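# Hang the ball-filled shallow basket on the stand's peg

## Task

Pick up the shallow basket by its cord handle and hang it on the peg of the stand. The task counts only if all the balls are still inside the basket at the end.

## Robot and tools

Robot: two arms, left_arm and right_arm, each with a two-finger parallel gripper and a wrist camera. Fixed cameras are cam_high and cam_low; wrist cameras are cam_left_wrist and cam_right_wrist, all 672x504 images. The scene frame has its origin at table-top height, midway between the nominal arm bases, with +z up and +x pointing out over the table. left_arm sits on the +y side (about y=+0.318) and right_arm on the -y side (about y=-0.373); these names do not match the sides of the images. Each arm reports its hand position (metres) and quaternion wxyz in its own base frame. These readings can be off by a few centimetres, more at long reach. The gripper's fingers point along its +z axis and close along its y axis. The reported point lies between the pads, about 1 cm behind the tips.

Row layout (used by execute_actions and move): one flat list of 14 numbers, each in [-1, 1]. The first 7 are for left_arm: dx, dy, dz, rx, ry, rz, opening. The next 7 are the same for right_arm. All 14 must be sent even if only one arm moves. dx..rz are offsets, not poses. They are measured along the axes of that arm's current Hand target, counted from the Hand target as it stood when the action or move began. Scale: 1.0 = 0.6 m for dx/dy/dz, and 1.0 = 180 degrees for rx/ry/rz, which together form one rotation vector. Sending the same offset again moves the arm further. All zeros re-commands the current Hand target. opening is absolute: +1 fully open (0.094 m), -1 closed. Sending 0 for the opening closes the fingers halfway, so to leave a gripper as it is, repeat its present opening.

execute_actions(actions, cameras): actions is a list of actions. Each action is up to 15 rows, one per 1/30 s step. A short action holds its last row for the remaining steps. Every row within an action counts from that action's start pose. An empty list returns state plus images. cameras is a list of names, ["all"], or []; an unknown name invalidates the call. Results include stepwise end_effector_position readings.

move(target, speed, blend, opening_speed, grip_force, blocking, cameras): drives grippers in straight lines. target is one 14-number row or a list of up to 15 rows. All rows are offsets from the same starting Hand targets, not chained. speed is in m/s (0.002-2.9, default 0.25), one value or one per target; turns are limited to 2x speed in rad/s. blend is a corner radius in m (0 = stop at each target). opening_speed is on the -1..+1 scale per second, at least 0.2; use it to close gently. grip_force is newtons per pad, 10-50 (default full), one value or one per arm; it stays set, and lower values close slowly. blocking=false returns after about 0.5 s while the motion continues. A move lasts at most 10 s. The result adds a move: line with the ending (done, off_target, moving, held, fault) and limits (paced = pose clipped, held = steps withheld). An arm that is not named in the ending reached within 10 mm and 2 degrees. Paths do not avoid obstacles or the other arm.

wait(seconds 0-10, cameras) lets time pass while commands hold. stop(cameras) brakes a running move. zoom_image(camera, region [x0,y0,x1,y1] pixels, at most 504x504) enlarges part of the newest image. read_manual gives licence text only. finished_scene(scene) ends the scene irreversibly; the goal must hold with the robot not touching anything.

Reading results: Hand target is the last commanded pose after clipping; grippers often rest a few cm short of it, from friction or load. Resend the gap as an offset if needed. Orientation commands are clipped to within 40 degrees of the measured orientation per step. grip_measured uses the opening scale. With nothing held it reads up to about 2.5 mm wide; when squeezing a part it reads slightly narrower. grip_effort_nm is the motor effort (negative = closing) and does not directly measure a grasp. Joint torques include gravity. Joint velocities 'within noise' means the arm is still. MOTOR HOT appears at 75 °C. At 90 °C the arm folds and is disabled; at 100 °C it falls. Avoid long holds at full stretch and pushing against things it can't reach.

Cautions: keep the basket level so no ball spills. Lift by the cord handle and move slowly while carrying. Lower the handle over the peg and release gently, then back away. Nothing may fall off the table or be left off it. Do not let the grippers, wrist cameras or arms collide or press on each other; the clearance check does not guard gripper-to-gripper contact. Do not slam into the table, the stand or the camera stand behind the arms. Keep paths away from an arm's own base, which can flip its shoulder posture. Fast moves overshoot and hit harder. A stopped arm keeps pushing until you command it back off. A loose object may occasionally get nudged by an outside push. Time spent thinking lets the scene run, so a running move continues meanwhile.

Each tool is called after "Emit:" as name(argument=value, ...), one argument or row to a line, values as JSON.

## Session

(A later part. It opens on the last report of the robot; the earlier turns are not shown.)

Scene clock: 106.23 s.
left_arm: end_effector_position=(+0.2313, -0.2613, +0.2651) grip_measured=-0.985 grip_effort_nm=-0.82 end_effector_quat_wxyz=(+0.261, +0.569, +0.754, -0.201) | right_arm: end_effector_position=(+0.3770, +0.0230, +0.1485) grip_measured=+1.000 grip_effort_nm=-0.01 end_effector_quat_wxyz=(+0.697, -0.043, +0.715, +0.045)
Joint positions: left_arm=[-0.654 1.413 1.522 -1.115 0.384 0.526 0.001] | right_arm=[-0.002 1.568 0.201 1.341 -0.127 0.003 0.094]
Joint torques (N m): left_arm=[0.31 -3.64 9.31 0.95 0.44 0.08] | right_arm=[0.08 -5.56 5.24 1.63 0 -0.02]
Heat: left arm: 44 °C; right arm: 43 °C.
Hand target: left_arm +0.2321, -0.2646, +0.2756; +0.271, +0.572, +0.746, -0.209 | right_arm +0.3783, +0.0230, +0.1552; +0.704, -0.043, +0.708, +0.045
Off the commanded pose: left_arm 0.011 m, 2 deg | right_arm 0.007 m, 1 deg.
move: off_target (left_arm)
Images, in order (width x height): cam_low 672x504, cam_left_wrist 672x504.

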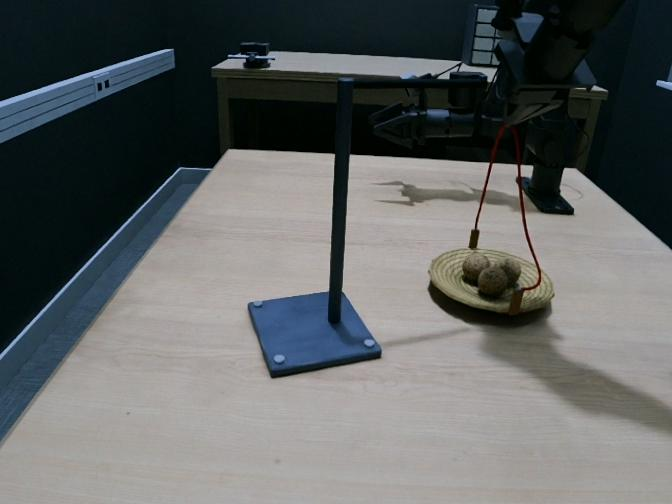

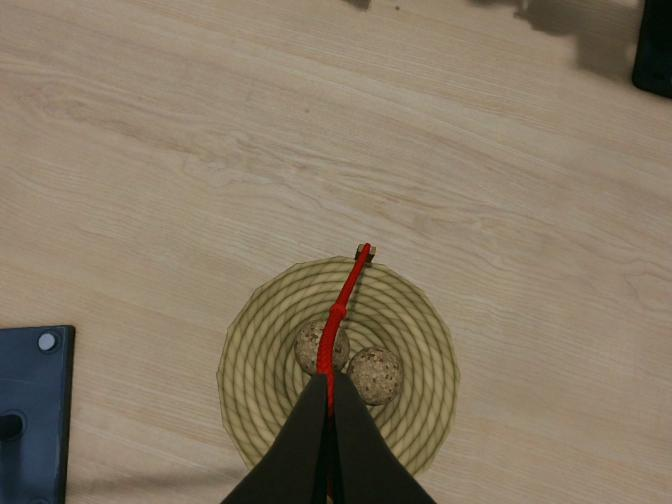

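Emit:
move(
  target=[
    [0.136,-0.189,0.137,0,0,0,-1,0,0,0,0,0,0,1],
    [0.289,-0.2985,0.3138,0,0,0,-1,0,0,0,0,0,0,1],
  ],
  speed=0.12,
  blend=[0.03,0],
)

Emit:
move(
  target=[0,0,0,0,0,0,-0.1,0,0,0,0,0,0,1],
  cameras=["cam_left_wrist","cam_high"],
)

Scene clock: 113.80 s.
left_arm: end_effector_position=(+0.0549, -0.3032, +0.0262) grip_measured=-0.985 grip_effort_nm=-0.82 end_effector_quat_wxyz=(+0.272, +0.573, +0.742, -0.218) | right_arm: end_effector_position=(+0.3770, +0.0230, +0.1485) grip_measured=+1.000 grip_effort_nm=-0.01 end_effector_quat_wxyz=(+0.697, -0.043, +0.715, +0.045)
Joint positions: left_arm=[-1.433 1.29 0.383 0.046 -0.065 -0.094 0.001] | right_arm=[-0.002 1.568 0.201 1.341 -0.127 0.003 0.094]
Joint torques (N m): left_arm=[-0.55 -1.8 4.86 1.28 -0.2 -0.07] | right_arm=[0.03 -5.61 5.05 1.64 -0.04 -0.01]
Heat: left arm: 44 °C; right arm: 43 °C.
Hand target: left_arm +0.0557, -0.2996, +0.0201; +0.271, +0.572, +0.746, -0.209 | right_arm +0.3783, +0.0230, +0.1552; +0.704, -0.043, +0.708, +0.045
Off the commanded pose: left_arm 0.007 m, 1 deg | right_arm 0.007 m, 1 deg.
move: done

Scene clock: 114.30 s.
left_arm: end_effector_position=(+0.0545, -0.3039, +0.0265) grip_measured=-0.102 grip_effort_nm=0.08 end_effector_quat_wxyz=(+0.272, +0.573, +0.741, -0.219) | right_arm: end_effector_position=(+0.3770, +0.0230, +0.1485) grip_measured=+1.000 grip_effort_nm=-0.01 end_effector_quat_wxyz=(+0.697, -0.043, +0.715, +0.045)
Joint positions: left_arm=[-1.435 1.292 0.383 0.05 -0.065 -0.094 0.042] | right_arm=[-0.002 1.568 0.201 1.341 -0.127 0.003 0.094]
Joint torques (N m): left_arm=[-0.39 -1.85 4.89 1.24 -0.2 -0.07] | right_arm=[0.06 -5.46 5.11 1.65 0.02 -0.01]
Heat: left arm: 44 °C; right arm: 43 °C.
Hand target: left_arm +0.0558, -0.2996, +0.0201; +0.271, +0.572, +0.746, -0.209 | right_arm +0.3783, +0.0230, +0.1552; +0.704, -0.043, +0.708, +0.045
Off the commanded pose: left_arm 0.008 m, 1 deg | right_arm 0.007 m, 1 deg.
move: done
Images, in order (width x height): cam_high 672x504, cam_left_wrist 672x504.

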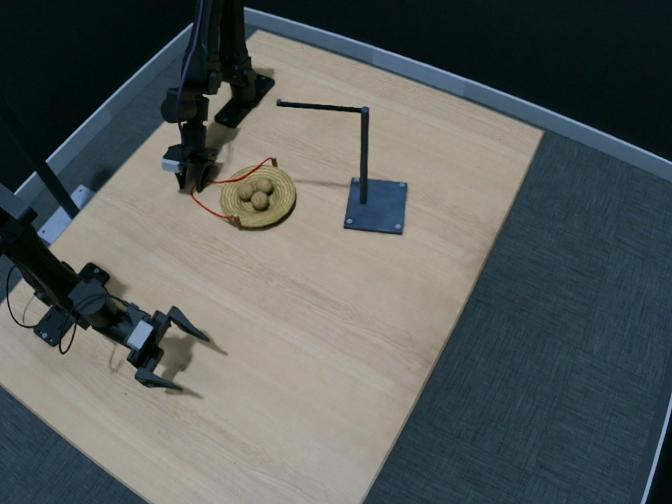

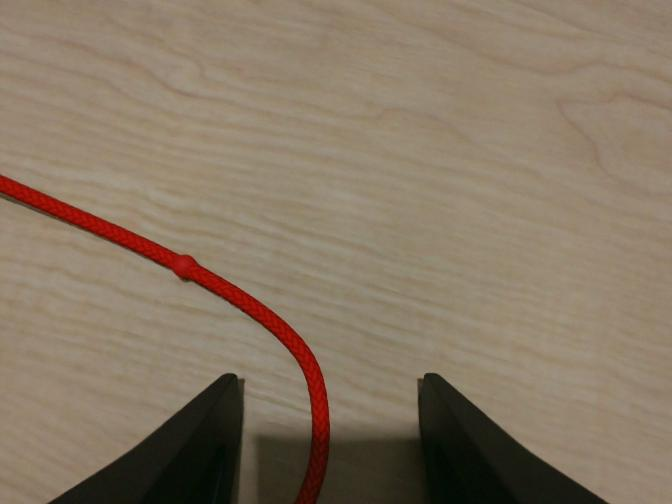

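Emit:
move(
  target=[0.017,0.0105,-0.0127,0,0,0,-0.1,0,0,0,0,0,0,1],
  cameras=["cam_left_wrist"],
)

Emit:
move(
  target=[0,0,0,0,0,0,-1,0,0,0,0,0,0,1],
  opening_speed=1,
  cameras=["cam_left_wrist"],
)

Scene clock: 119.80 s.
left_arm: end_effector_position=(+0.0575, -0.2958, +0.0258) grip_measured=-0.102 grip_effort_nm=0.08 end_effector_quat_wxyz=(+0.280, +0.570, +0.740, -0.221) | right_arm: end_effector_position=(+0.3770, +0.0230, +0.1485) grip_measured=+1.000 grip_effort_nm=-0.01 end_effector_quat_wxyz=(+0.697, -0.043, +0.715, +0.045)
Joint positions: left_arm=[-1.421 1.25 0.341 0.065 -0.065 -0.084 0.042] | right_arm=[-0.002 1.568 0.201 1.341 -0.127 0.003 0.094]
Joint torques (N m): left_arm=[0.73 -3.17 4.62 0.94 -0.03 0.03] | right_arm=[0.12 -5.56 5.22 1.63 0 0]
Heat: left arm: 43 °C; right arm: 43 °C.
Hand target: left_arm +0.0586, -0.2857, +0.0194; +0.271, +0.572, +0.746, -0.209 | right_arm +0.3783, +0.0230, +0.1552; +0.704, -0.043, +0.708, +0.045
Off the commanded pose: left_arm 0.012 m, 2 deg | right_arm 0.007 m, 1 deg.
move: off_target (left_arm)
Images, in order (width x height): cam_left_wrist 672x504.

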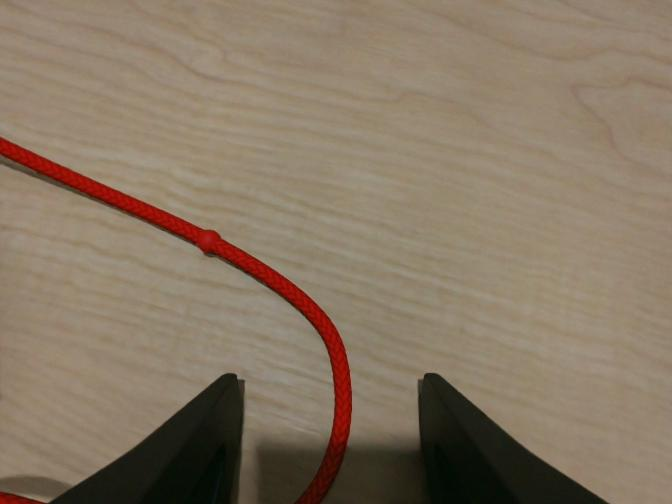

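Scene clock: 120.90 s.
left_arm: end_effector_position=(+0.0591, -0.2953, +0.0257) grip_measured=-0.984 grip_effort_nm=-0.83 end_effector_quat_wxyz=(+0.281, +0.568, +0.742, -0.219) | right_arm: end_effector_position=(+0.3770, +0.0230, +0.1485) grip_measured=+1.000 grip_effort_nm=-0.01 end_effector_quat_wxyz=(+0.697, -0.043, +0.715, +0.045)
Joint positions: left_arm=[-1.417 1.25 0.341 0.065 -0.067 -0.084 0.001] | right_arm=[-0.002 1.568 0.201 1.341 -0.127 0.003 0.094]
Joint torques (N m): left_arm=[0.35 -3.14 4.62 0.95 -0.01 0.03] | right_arm=[0.05 -5.68 5.2 1.65 0 -0.02]
Heat: left arm: 43 °C; right arm: 43 °C.
Hand target: left_arm +0.0586, -0.2857, +0.0194; +0.271, +0.572, +0.746, -0.209 | right_arm +0.3783, +0.0230, +0.1552; +0.704, -0.043, +0.708, +0.045
Off the commanded pose: left_arm 0.012 m, 2 deg | right_arm 0.007 m, 1 deg.
move: off_target (left_arm)
Images, in order (width x height): cam_left_wrist 672x504.

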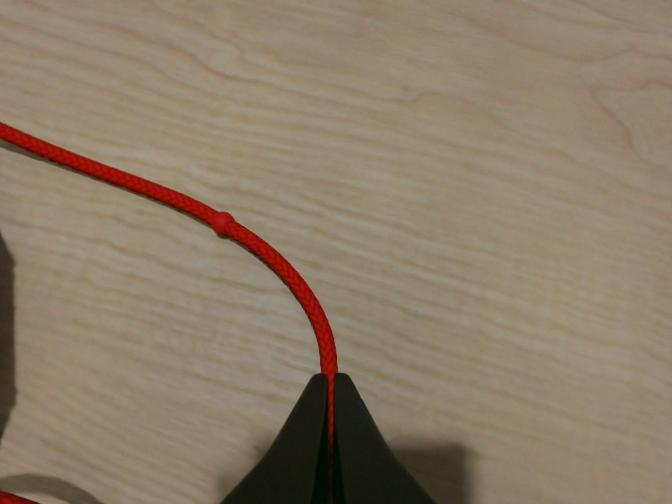

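Emit:
move(
  target=[
    [-0.169,0.098,-0.163,0,0,0,-1,0,0,0,0,0,0,1],
    [-0.296,0.292,-0.2955,0,0,0,-1,0,0,0,0,0,0,1],
  ],
  speed=0.1,
  blend=[0.03,0],
  cameras=["cam_low","cam_left_wrist"],
)

Emit:
zoom_image(
  camera="cam_low",
  region=[400, 100, 600, 320],
)

Scene clock: 127.97 s.
left_arm: end_effector_position=(+0.2331, -0.2581, +0.2589) grip_measured=-0.985 grip_effort_nm=-0.83 end_effector_quat_wxyz=(+0.262, +0.568, +0.754, -0.200) | right_arm: end_effector_position=(+0.3770, +0.0230, +0.1485) grip_measured=+1.000 grip_effort_nm=-0.01 end_effector_quat_wxyz=(+0.697, -0.043, +0.715, +0.045)
Joint positions: left_arm=[-0.64 1.403 1.489 -1.095 0.391 0.537 0.001] | right_arm=[-0.002 1.568 0.201 1.341 -0.127 0.003 0.094]
Joint torques (N m): left_arm=[0.31 -3.59 9.33 0.93 0.47 0.09] | right_arm=[0.08 -5.53 5.14 1.69 -0.02 0]
Heat: left arm: 43 °C; right arm: 43 °C.
Hand target: left_arm +0.2337, -0.2616, +0.2692; +0.271, +0.572, +0.746, -0.209 | right_arm +0.3783, +0.0230, +0.1552; +0.704, -0.043, +0.708, +0.045
Off the commanded pose: left_arm 0.011 m, 2 deg | right_arm 0.007 m, 1 deg.
move: off_target (left_arm)
Images, in order (width x height): cam_low 672x504, cam_left_wrist 672x504.

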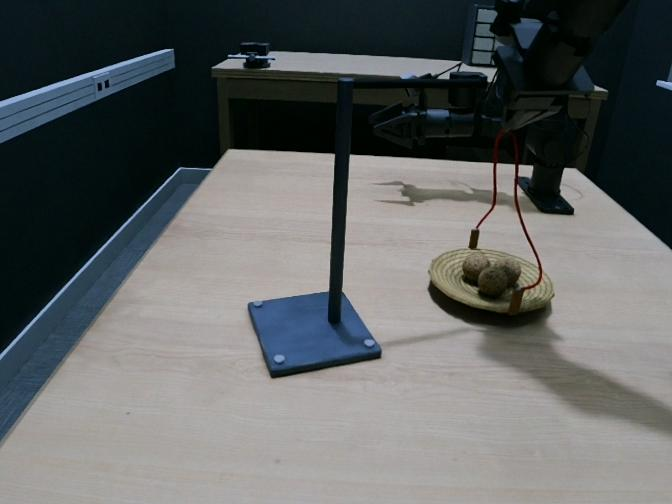

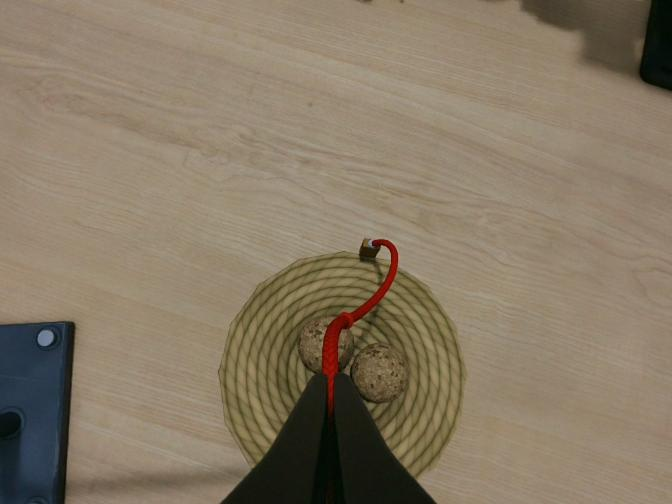

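Scaled by 2.291.

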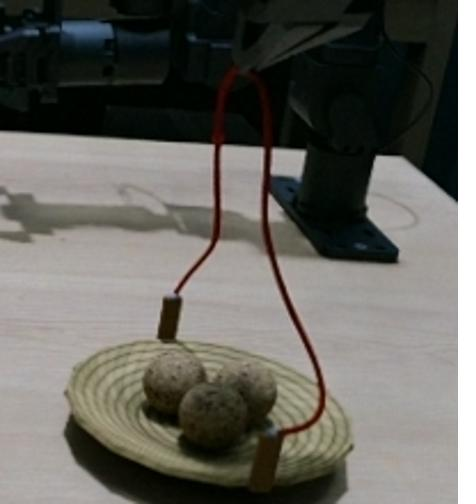

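Emit:
move(
  target=[-0.0150,0,-0.018,0,0,0,-1,0,0,0,0,0,0,1],
  speed=0.04,
  cameras=["cam_low","cam_left_wrist"],
)

Emit:
zoom_image(
  camera="cam_low",
  region=[400, 100, 600, 320],
)

Emit:
move(
  target=[-0.0075,0,-0.009,0,0,0,-1,0,0,0,0,0,0,1],
  speed=0.03,
  cameras=["cam_low","cam_left_wrist"],
)

Emit:
zoom_image(
  camera="cam_low",
  region=[400, 100, 600, 320],
)

Scene clock: 132.37 s.
left_arm: end_effector_position=(+0.2331, -0.2582, +0.2724) grip_measured=-0.985 grip_effort_nm=-0.83 end_effector_quat_wxyz=(+0.261, +0.568, +0.754, -0.200) | right_arm: end_effector_position=(+0.3770, +0.0230, +0.1485) grip_measured=+1.000 grip_effort_nm=-0.01 end_effector_quat_wxyz=(+0.697, -0.043, +0.715, +0.045)
Joint positions: left_arm=[-0.64 1.424 1.564 -1.152 0.391 0.538 0.001] | right_arm=[-0.002 1.568 0.201 1.341 -0.127 0.003 0.094]
Joint torques (N m): left_arm=[0.34 -3.74 9.26 0.92 0.46 0.08] | right_arm=[0.01 -5.49 5.03 1.72 -0.03 -0.02]
Heat: left arm: 43 °C; right arm: 43 °C.
Hand target: left_arm +0.2337, -0.2615, +0.2833; +0.271, +0.572, +0.746, -0.209 | right_arm +0.3783, +0.0230, +0.1552; +0.704, -0.043, +0.708, +0.045
Off the commanded pose: left_arm 0.011 m, 2 deg | right_arm 0.007 m, 1 deg.
move: off_target (left_arm)
Images, in order (width x height): cam_low 672x504, cam_left_wrist 672x504.

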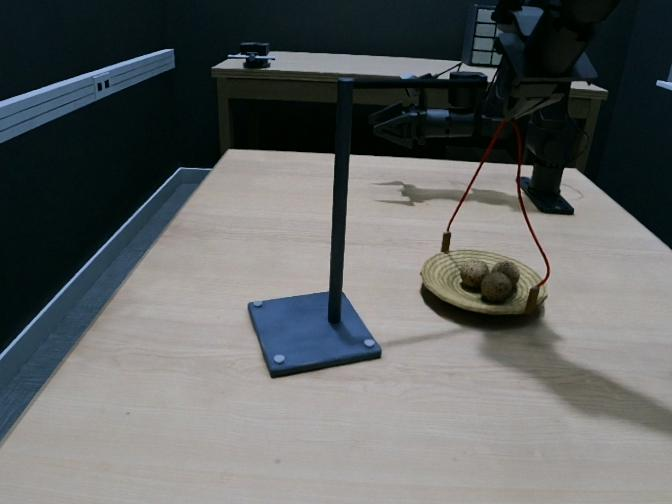

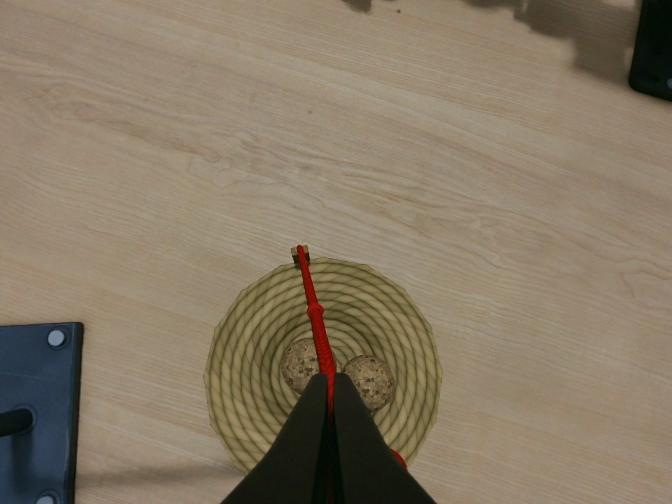

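Scaled by 2.291.

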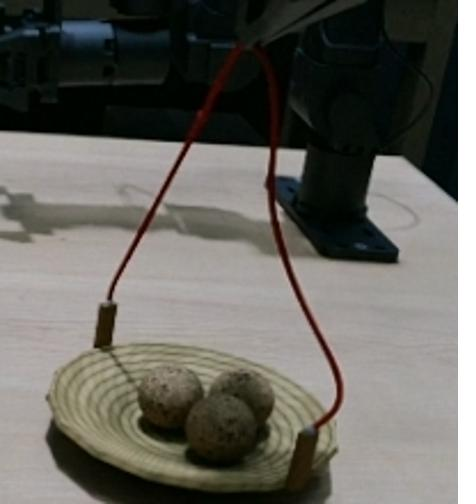

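Scene clock: 133.30 s.
left_arm: end_effector_position=(+0.2333, -0.2583, +0.2797) grip_measured=-0.985 grip_effort_nm=-0.83 end_effector_quat_wxyz=(+0.261, +0.568, +0.754, -0.200) | right_arm: end_effector_position=(+0.3770, +0.0230, +0.1485) grip_measured=+1.000 grip_effort_nm=-0.01 end_effector_quat_wxyz=(+0.697, -0.043, +0.715, +0.045)
Joint positions: left_arm=[-0.64 1.436 1.605 -1.181 0.391 0.538 0.001] | right_arm=[-0.002 1.568 0.201 1.341 -0.127 0.003 0.094]
Joint torques (N m): left_arm=[0.34 -3.75 9.18 0.94 0.46 0.09] | right_arm=[0.06 -5.42 5.01 1.67 -0.02 0.01]
Heat: left arm: 43 °C; right arm: 43 °C.
Hand target: left_arm +0.2338, -0.2615, +0.2902; +0.271, +0.572, +0.746, -0.209 | right_arm +0.3783, +0.0230, +0.1552; +0.704, -0.043, +0.708, +0.045
Off the commanded pose: left_arm 0.011 m, 2 deg | right_arm 0.007 m, 1 deg.
move: off_target (left_arm)
Images, in order (width x height): cam_low 672x504, cam_left_wrist 672x504.

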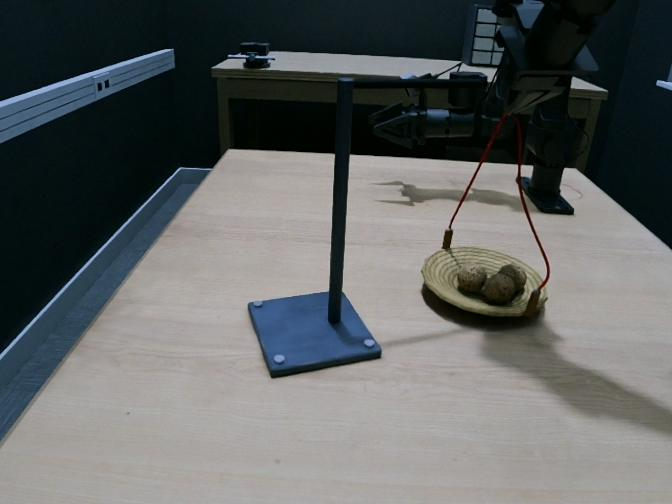

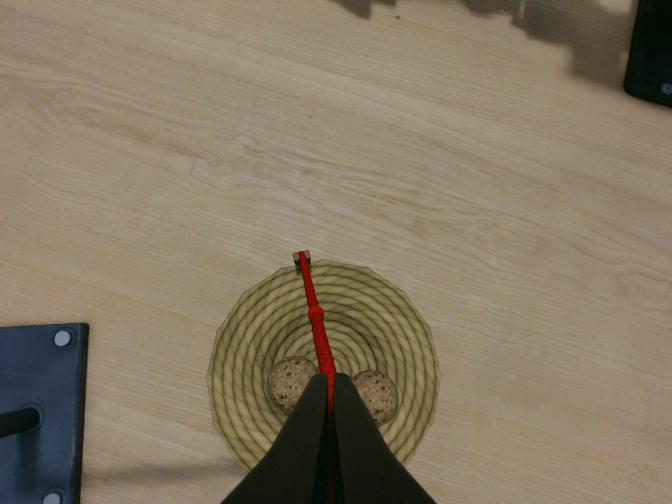

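Scaled by 2.291.

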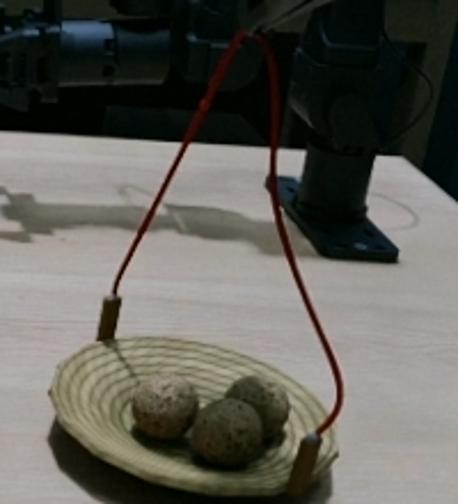

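Emit:
move(
  target=[-0.0086,0,-0.0102,0,0,0,-1,0,0,0,0,0,0,1],
  speed=0.03,
  cameras=["cam_low","cam_left_wrist"],
)

Emit:
zoom_image(
  camera="cam_low",
  region=[400, 100, 600, 320],
)

Scene clock: 137.27 s.
left_arm: end_effector_position=(+0.2335, -0.2585, +0.2880) grip_measured=-0.985 grip_effort_nm=-0.83 end_effector_quat_wxyz=(+0.261, +0.568, +0.754, -0.200) | right_arm: end_effector_position=(+0.3770, +0.0230, +0.1485) grip_measured=+1.000 grip_effort_nm=-0.01 end_effector_quat_wxyz=(+0.697, -0.043, +0.715, +0.045)
Joint positions: left_arm=[-0.64 1.449 1.653 -1.214 0.391 0.538 0.001] | right_arm=[-0.002 1.568 0.201 1.341 -0.127 0.003 0.094]
Joint torques (N m): left_arm=[0.35 -3.78 9.06 0.93 0.46 0.09] | right_arm=[0.21 -5.6 5.04 1.7 -0.03 0.05]
Heat: left arm: 44 °C; right arm: 43 °C.
Hand target: left_arm +0.2338, -0.2615, +0.2983; +0.271, +0.572, +0.746, -0.209 | right_arm +0.3783, +0.0230, +0.1552; +0.704, -0.043, +0.708, +0.045
Off the commanded pose: left_arm 0.011 m, 2 deg | right_arm 0.007 m, 1 deg.
move: off_target (left_arm)
Images, in order (width x height): cam_low 672x504, cam_left_wrist 672x504.

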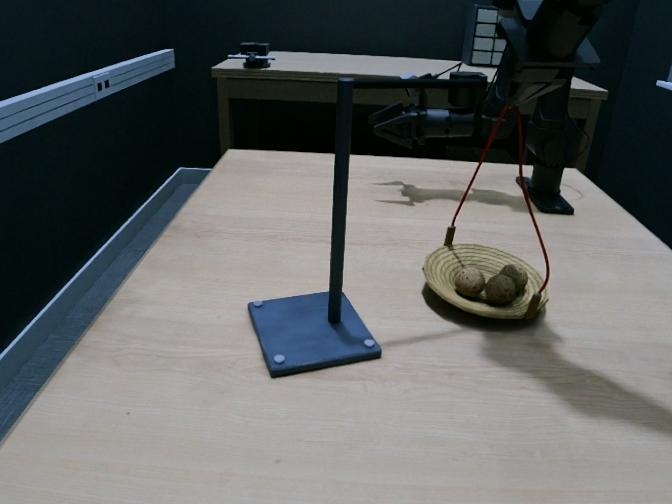

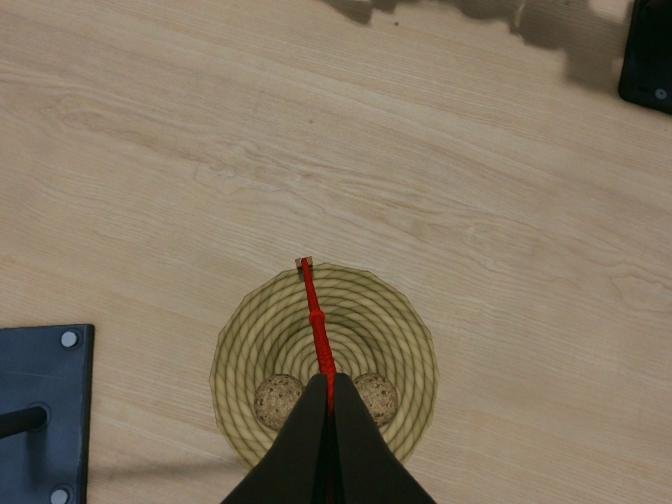

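Scaled by 2.291.

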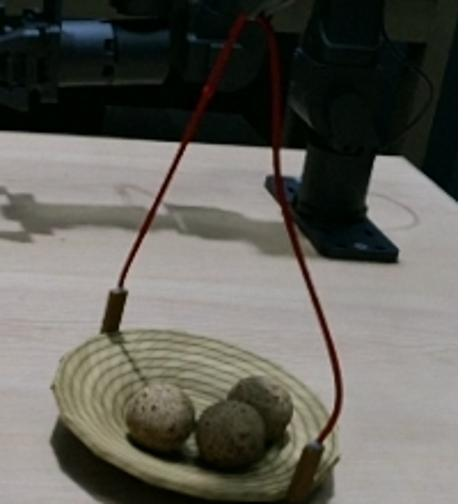

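Emit:
move(
  target=[
    [0.032,0,0.038,0,0,0,-1,0,0,0,0,0,0,1],
    [0.1565,-0.1937,0.169,0,0,0,-1,0,0,0,0,0,0,1],
    [0.324,-0.298,0.3333,0,0,0,-1,0,0,0,0,0,0,1],
  ],
  speed=[0.03,0.12,0.12],
  blend=[0.01,0.03,0],
)

Emit:
move(
  target=[0,0,0,0,0,0,-0.1,0,0,0,0,0,0,1],
  cameras=["cam_left_wrist","cam_high"],
)

Scene clock: 144.97 s.
left_arm: end_effector_position=(+0.0546, -0.2915, +0.0259) grip_measured=-0.985 grip_effort_nm=-0.83 end_effector_quat_wxyz=(+0.271, +0.573, +0.742, -0.217) | right_arm: end_effector_position=(+0.3770, +0.0230, +0.1485) grip_measured=+1.000 grip_effort_nm=-0.01 end_effector_quat_wxyz=(+0.697, -0.043, +0.715, +0.045)
Joint positions: left_arm=[-1.426 1.231 0.347 0.02 -0.061 -0.089 0.001] | right_arm=[-0.002 1.568 0.201 1.341 -0.127 0.003 0.094]
Joint torques (N m): left_arm=[-0.55 -1.42 4.93 1.29 -0.2 -0.06] | right_arm=[-0.09 -5.38 5.19 1.64 -0.04 -0.03]
Heat: left arm: 44 °C; right arm: 43 °C.
Hand target: left_arm +0.0555, -0.2882, +0.0203; +0.271, +0.572, +0.746, -0.209 | right_arm +0.3783, +0.0230, +0.1552; +0.704, -0.043, +0.708, +0.045
Off the commanded pose: left_arm 0.007 m, 1 deg | right_arm 0.007 m, 1 deg.
move: done

Scene clock: 145.47 s.
left_arm: end_effector_position=(+0.0542, -0.2921, +0.0261) grip_measured=-0.102 grip_effort_nm=0.09 end_effector_quat_wxyz=(+0.272, +0.573, +0.742, -0.218) | right_arm: end_effector_position=(+0.3770, +0.0230, +0.1485) grip_measured=+1.000 grip_effort_nm=-0.01 end_effector_quat_wxyz=(+0.697, -0.043, +0.715, +0.045)
Joint positions: left_arm=[-1.428 1.232 0.347 0.024 -0.061 -0.089 0.042] | right_arm=[-0.002 1.568 0.201 1.341 -0.127 0.003 0.094]
Joint torques (N m): left_arm=[-0.39 -1.52 4.96 1.25 -0.19 -0.07] | right_arm=[0.01 -5.31 5.24 1.66 -0.02 -0.03]
Heat: left arm: 44 °C; right arm: 43 °C.
Hand target: left_arm +0.0555, -0.2882, +0.0202; +0.271, +0.572, +0.746, -0.208 | right_arm +0.3783, +0.0230, +0.1552; +0.704, -0.043, +0.708, +0.045
Off the commanded pose: left_arm 0.007 m, 1 deg | right_arm 0.007 m, 1 deg.
move: done
Images, in order (width x height): cam_high 672x504, cam_left_wrist 672x504.

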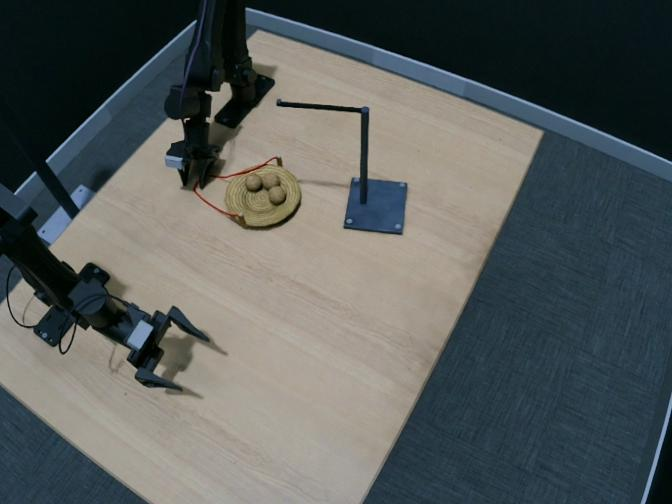

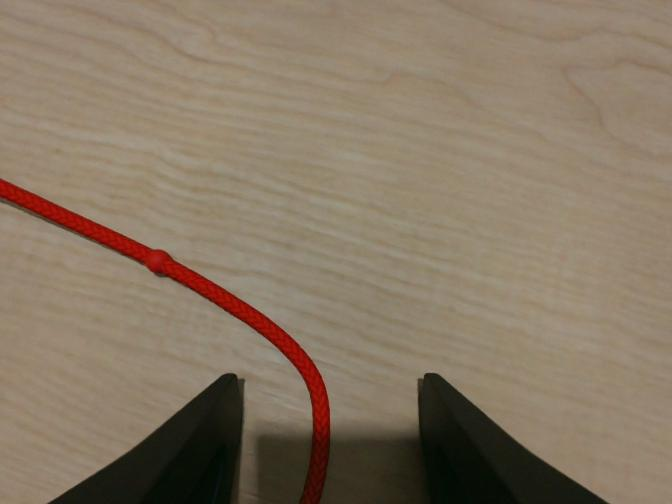

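Emit:
move(
  target=[0.024,0.012,-0.02,0,0,0,-0.1,0,0,0,0,0,0,1],
  cameras=["cam_left_wrist"],
)

Emit:
move(
  target=[0,0,0,0,0,0,-1,0,0,0,0,0,0,1],
  opening_speed=1,
  cameras=["cam_left_wrist"],
)

Scene clock: 148.10 s.
left_arm: end_effector_position=(+0.0575, -0.2768, +0.0255) grip_measured=-0.101 grip_effort_nm=0.08 end_effector_quat_wxyz=(+0.280, +0.569, +0.742, -0.218) | right_arm: end_effector_position=(+0.3770, +0.0230, +0.1485) grip_measured=+1.000 grip_effort_nm=-0.01 end_effector_quat_wxyz=(+0.697, -0.043, +0.715, +0.045)
Joint positions: left_arm=[-1.409 1.146 0.288 0.01 -0.061 -0.076 0.042] | right_arm=[-0.002 1.568 0.201 1.341 -0.127 0.003 0.094]
Joint torques (N m): left_arm=[0.59 -2.59 5.08 0.94 0 0.01] | right_arm=[0.25 -5.46 5.22 1.69 -0.03 0.01]
Heat: left arm: 43 °C; right arm: 43 °C.
Hand target: left_arm +0.0576, -0.2683, +0.0203; +0.271, +0.572, +0.746, -0.209 | right_arm +0.3783, +0.0230, +0.1552; +0.704, -0.043, +0.708, +0.045
Off the commanded pose: left_arm 0.010 m, 2 deg | right_arm 0.007 m, 1 deg.
move: done
Images, in order (width x height): cam_left_wrist 672x504.

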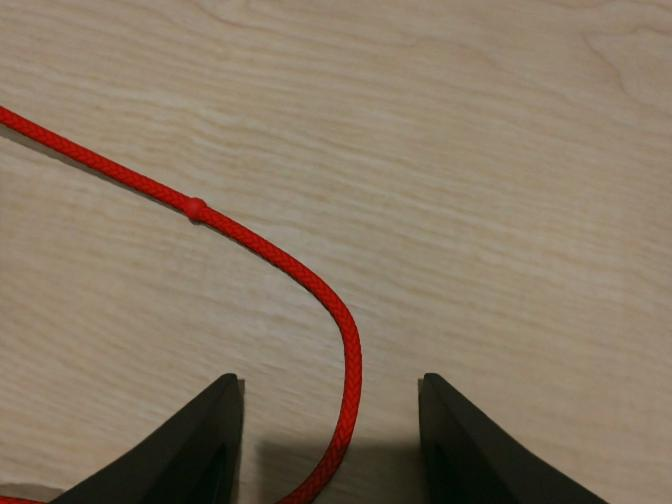

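Scene clock: 149.20 s.
left_arm: end_effector_position=(+0.0583, -0.2761, +0.0253) grip_measured=-0.984 grip_effort_nm=-0.82 end_effector_quat_wxyz=(+0.280, +0.569, +0.743, -0.217) | right_arm: end_effector_position=(+0.3770, +0.0230, +0.1485) grip_measured=+1.000 grip_effort_nm=-0.01 end_effector_quat_wxyz=(+0.697, -0.043, +0.715, +0.045)
Joint positions: left_arm=[-1.406 1.144 0.288 0.007 -0.061 -0.076 0.001] | right_arm=[-0.002 1.568 0.201 1.341 -0.127 0.003 0.094]
Joint torques (N m): left_arm=[0.39 -2.5 5.09 0.96 0 0.04] | right_arm=[-0.02 -5.5 5.24 1.69 0 -0.02]
Heat: left arm: 43 °C; right arm: 43 °C.
Hand target: left_arm +0.0577, -0.2683, +0.0203; +0.271, +0.572, +0.746, -0.209 | right_arm +0.3783, +0.0230, +0.1552; +0.704, -0.043, +0.708, +0.045
Off the commanded pose: left_arm 0.009 m, 1 deg | right_arm 0.007 m, 1 deg.
move: done
Images, in order (width x height): cam_left_wrist 672x504.

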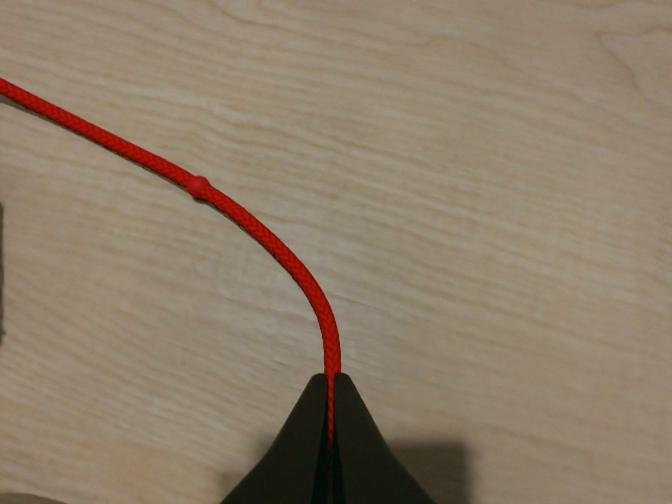

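Emit:
move(
  target=[
    [-0.193,0.113,-0.164,0,0,0,-1,0,0,0,0,0,0,1],
    [-0.337,0.309,-0.294,0,0,0,-1,0,0,0,0,0,0,1],
  ],
  speed=0.1,
  blend=[0.03,0],
  cameras=["cam_low","cam_left_wrist"],
)

Emit:
zoom_image(
  camera="cam_low",
  region=[400, 100, 600, 320],
)

Emit:
move(
  target=[-0.0107,0,-0.0128,0,0,0,-1,0,0,0,0,0,0,1],
  speed=0.03,
  cameras=["cam_low","cam_left_wrist"],
)

Emit:
zoom_image(
  camera="cam_low",
  region=[400, 100, 600, 320],
)

Scene clock: 159.53 s.
left_arm: end_effector_position=(+0.2473, -0.2570, +0.2753) grip_measured=-0.985 grip_effort_nm=-0.83 end_effector_quat_wxyz=(+0.262, +0.568, +0.754, -0.200) | right_arm: end_effector_position=(+0.3770, +0.0230, +0.1485) grip_measured=+1.000 grip_effort_nm=-0.01 end_effector_quat_wxyz=(+0.697, -0.043, +0.715, +0.045)
Joint positions: left_arm=[-0.605 1.468 1.615 -1.168 0.409 0.57 0.001] | right_arm=[-0.002 1.568 0.201 1.341 -0.127 0.003 0.094]
Joint torques (N m): left_arm=[0.31 -3.93 9.17 0.92 0.48 0.1] | right_arm=[0.02 -5.5 5.3 1.69 -0.01 0.01]
Heat: left arm: 43 °C; right arm: 44 °C.
Hand target: left_arm +0.2477, -0.2603, +0.2851; +0.271, +0.572, +0.746, -0.209 | right_arm +0.3783, +0.0230, +0.1552; +0.704, -0.043, +0.708, +0.045
Off the commanded pose: left_arm 0.010 m, 2 deg | right_arm 0.007 m, 1 deg.
move: done
Images, in order (width x height): cam_low 672x504, cam_left_wrist 672x504.

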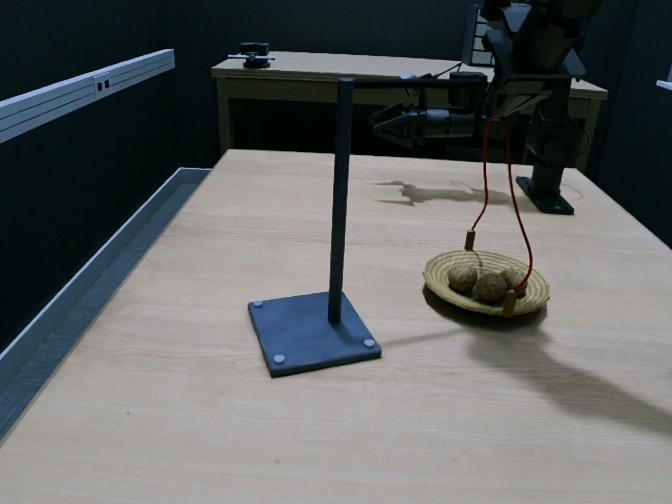

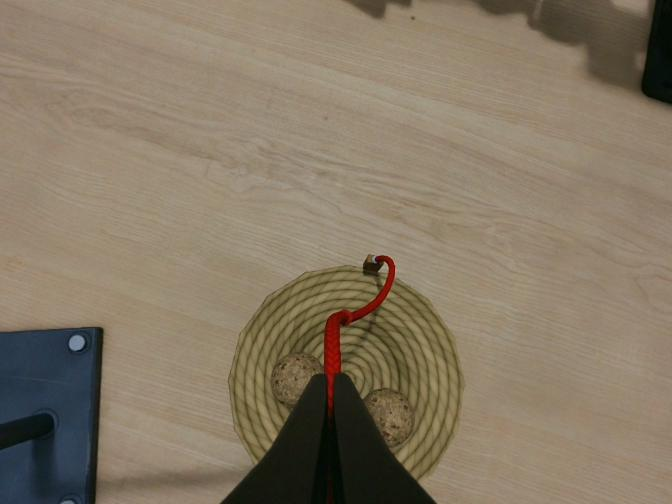

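Scaled by 2.291.

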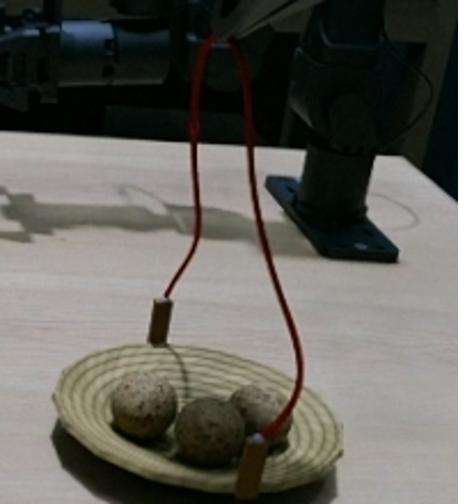

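Scene clock: 160.50 s.
left_arm: end_effector_position=(+0.2474, -0.2571, +0.2855) grip_measured=-0.985 grip_effort_nm=-0.83 end_effector_quat_wxyz=(+0.262, +0.568, +0.754, -0.200) | right_arm: end_effector_position=(+0.3770, +0.0230, +0.1485) grip_measured=+1.000 grip_effort_nm=-0.01 end_effector_quat_wxyz=(+0.697, -0.043, +0.715, +0.045)
Joint positions: left_arm=[-0.605 1.485 1.674 -1.211 0.409 0.57 0.001] | right_arm=[-0.002 1.568 0.201 1.341 -0.127 0.003 0.094]
Joint torques (N m): left_arm=[0.32 -4 9.06 0.91 0.48 0.08] | right_arm=[0.32 -5.5 4.98 1.64 -0.02 0.05]
Heat: left arm: 43 °C; right arm: 44 °C.
Hand target: left_arm +0.2477, -0.2602, +0.2952; +0.271, +0.572, +0.746, -0.209 | right_arm +0.3783, +0.0230, +0.1552; +0.704, -0.043, +0.708, +0.045
Off the commanded pose: left_arm 0.010 m, 2 deg | right_arm 0.007 m, 1 deg.
move: done
Images, in order (width x height): cam_low 672x504, cam_left_wrist 672x504.

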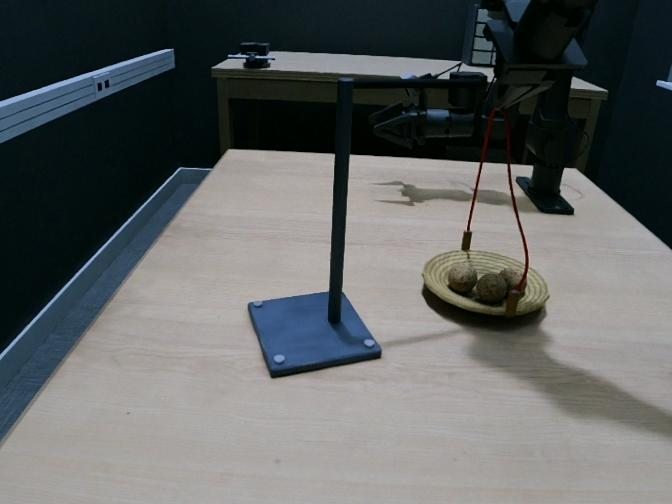

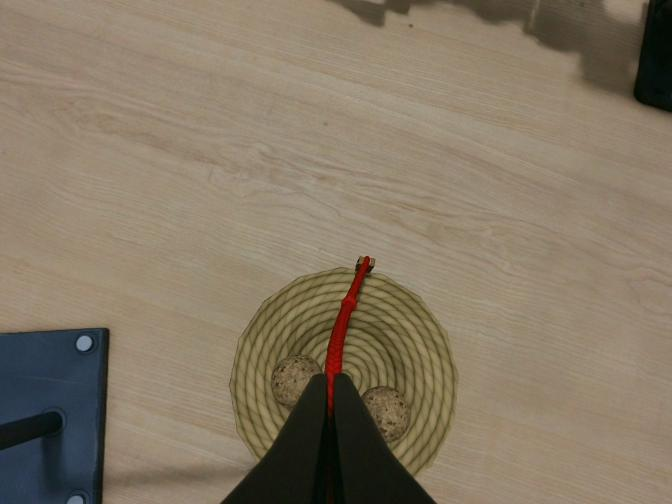

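Scaled by 2.291.

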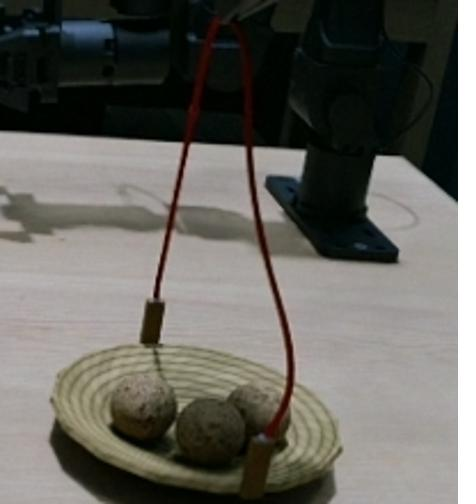

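Emit:
move(
  target=[-0.0128,0,-0.0154,0,0,0,-1,0,0,0,0,0,0,1],
  speed=0.03,
  cameras=["cam_low","cam_left_wrist"],
)

Emit:
zoom_image(
  camera="cam_low",
  region=[400, 80, 600, 320],
)

Emit:
move(
  target=[-0.0128,0,-0.0154,0,0,0,-1,0,0,0,0,0,0,1],
  speed=0.03,
  cameras=["cam_low","cam_left_wrist"],
)

Emit:
zoom_image(
  camera="cam_low",
  region=[400, 80, 600, 320],
)

Scene clock: 164.53 s.
left_arm: end_effector_position=(+0.2462, -0.2562, +0.2942) grip_measured=-0.985 grip_effort_nm=-0.81 end_effector_quat_wxyz=(+0.254, +0.568, +0.756, -0.200) | right_arm: end_effector_position=(+0.3770, +0.0230, +0.1485) grip_measured=+1.000 grip_effort_nm=-0.01 end_effector_quat_wxyz=(+0.697, -0.043, +0.715, +0.045)
Joint positions: left_arm=[-0.605 1.511 1.745 -1.272 0.409 0.571 0.001] | right_arm=[-0.002 1.568 0.201 1.341 -0.127 0.003 0.094]
Joint torques (N m): left_arm=[0.35 -4.33 9.2 0.96 0.48 0.09] | right_arm=[-0.09 -5.61 5.16 1.71 0 -0.01]
Heat: left arm: 43 °C; right arm: 44 °C.
Hand target: left_arm +0.2477, -0.2601, +0.3072; +0.271, +0.572, +0.746, -0.209 | right_arm +0.3783, +0.0230, +0.1552; +0.704, -0.043, +0.708, +0.045
Off the commanded pose: left_arm 0.014 m, 2 deg | right_arm 0.007 m, 1 deg.
move: off_target (left_arm)
Images, in order (width x height): cam_low 672x504, cam_left_wrist 672x504.

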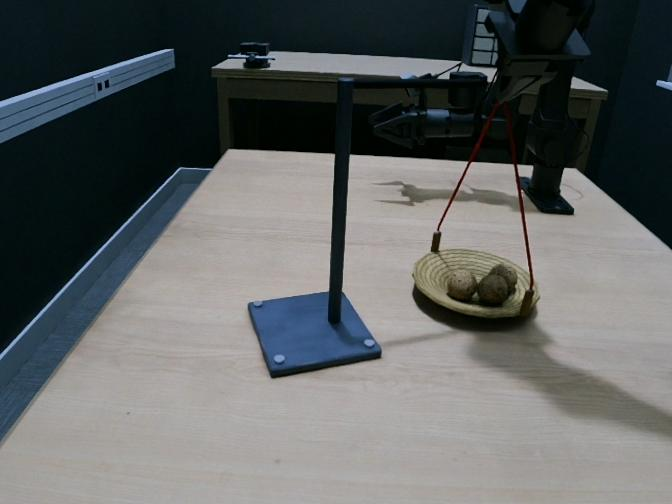

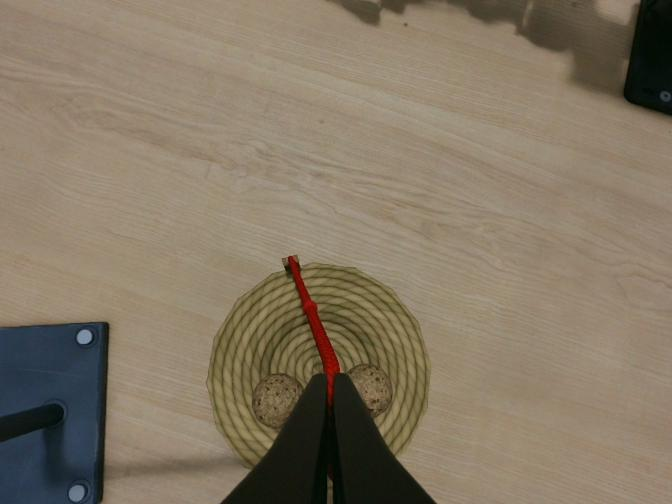

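Scaled by 2.100.

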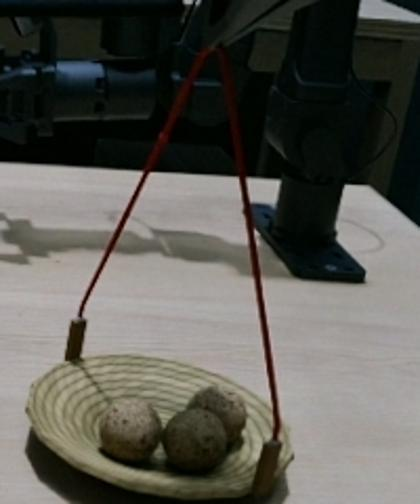

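Scene clock: 165.77 s.
left_arm: end_effector_position=(+0.2452, -0.2555, +0.3045) grip_measured=-0.985 grip_effort_nm=-0.81 end_effector_quat_wxyz=(+0.249, +0.568, +0.758, -0.201) | right_arm: end_effector_position=(+0.3770, +0.0230, +0.1485) grip_measured=+1.000 grip_effort_nm=-0.01 end_effector_quat_wxyz=(+0.697, -0.043, +0.715, +0.045)
Joint positions: left_arm=[-0.605 1.538 1.823 -1.334 0.409 0.571 0.001] | right_arm=[-0.002 1.568 0.201 1.341 -0.127 0.003 0.094]
Joint torques (N m): left_arm=[0.38 -4.52 9.21 1.04 0.49 0.09] | right_arm=[-0.03 -5.57 5.16 1.66 -0.01 -0.01]
Heat: left arm: 44 °C; right arm: 44 °C.
Hand target: left_arm +0.2477, -0.2601, +0.3192; +0.271, +0.572, +0.746, -0.209 | right_arm +0.3783, +0.0230, +0.1552; +0.704, -0.043, +0.708, +0.045
Off the commanded pose: left_arm 0.016 m, 3 deg | right_arm 0.007 m, 1 deg.
move: off_target (left_arm)
Images, in order (width x height): cam_low 672x504, cam_left_wrist 672x504.

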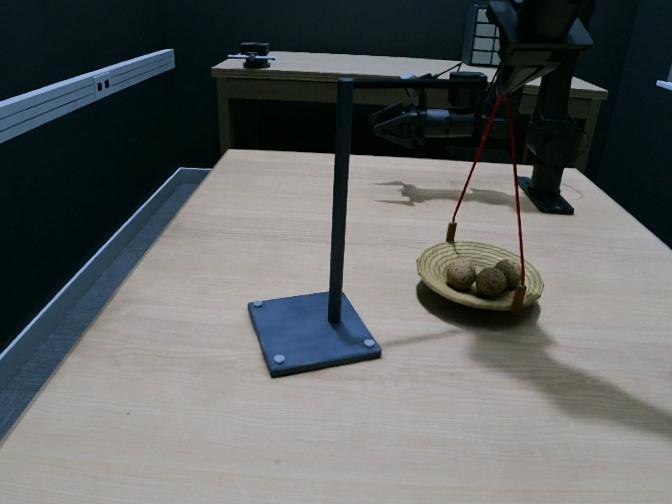

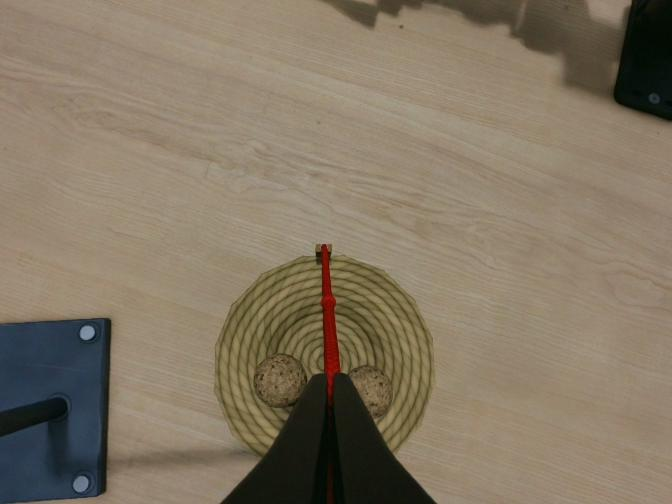

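Scaled by 2.100.

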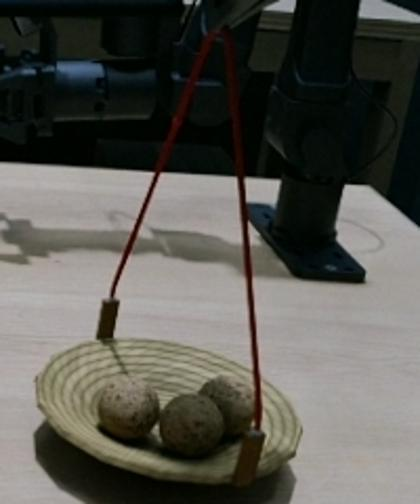

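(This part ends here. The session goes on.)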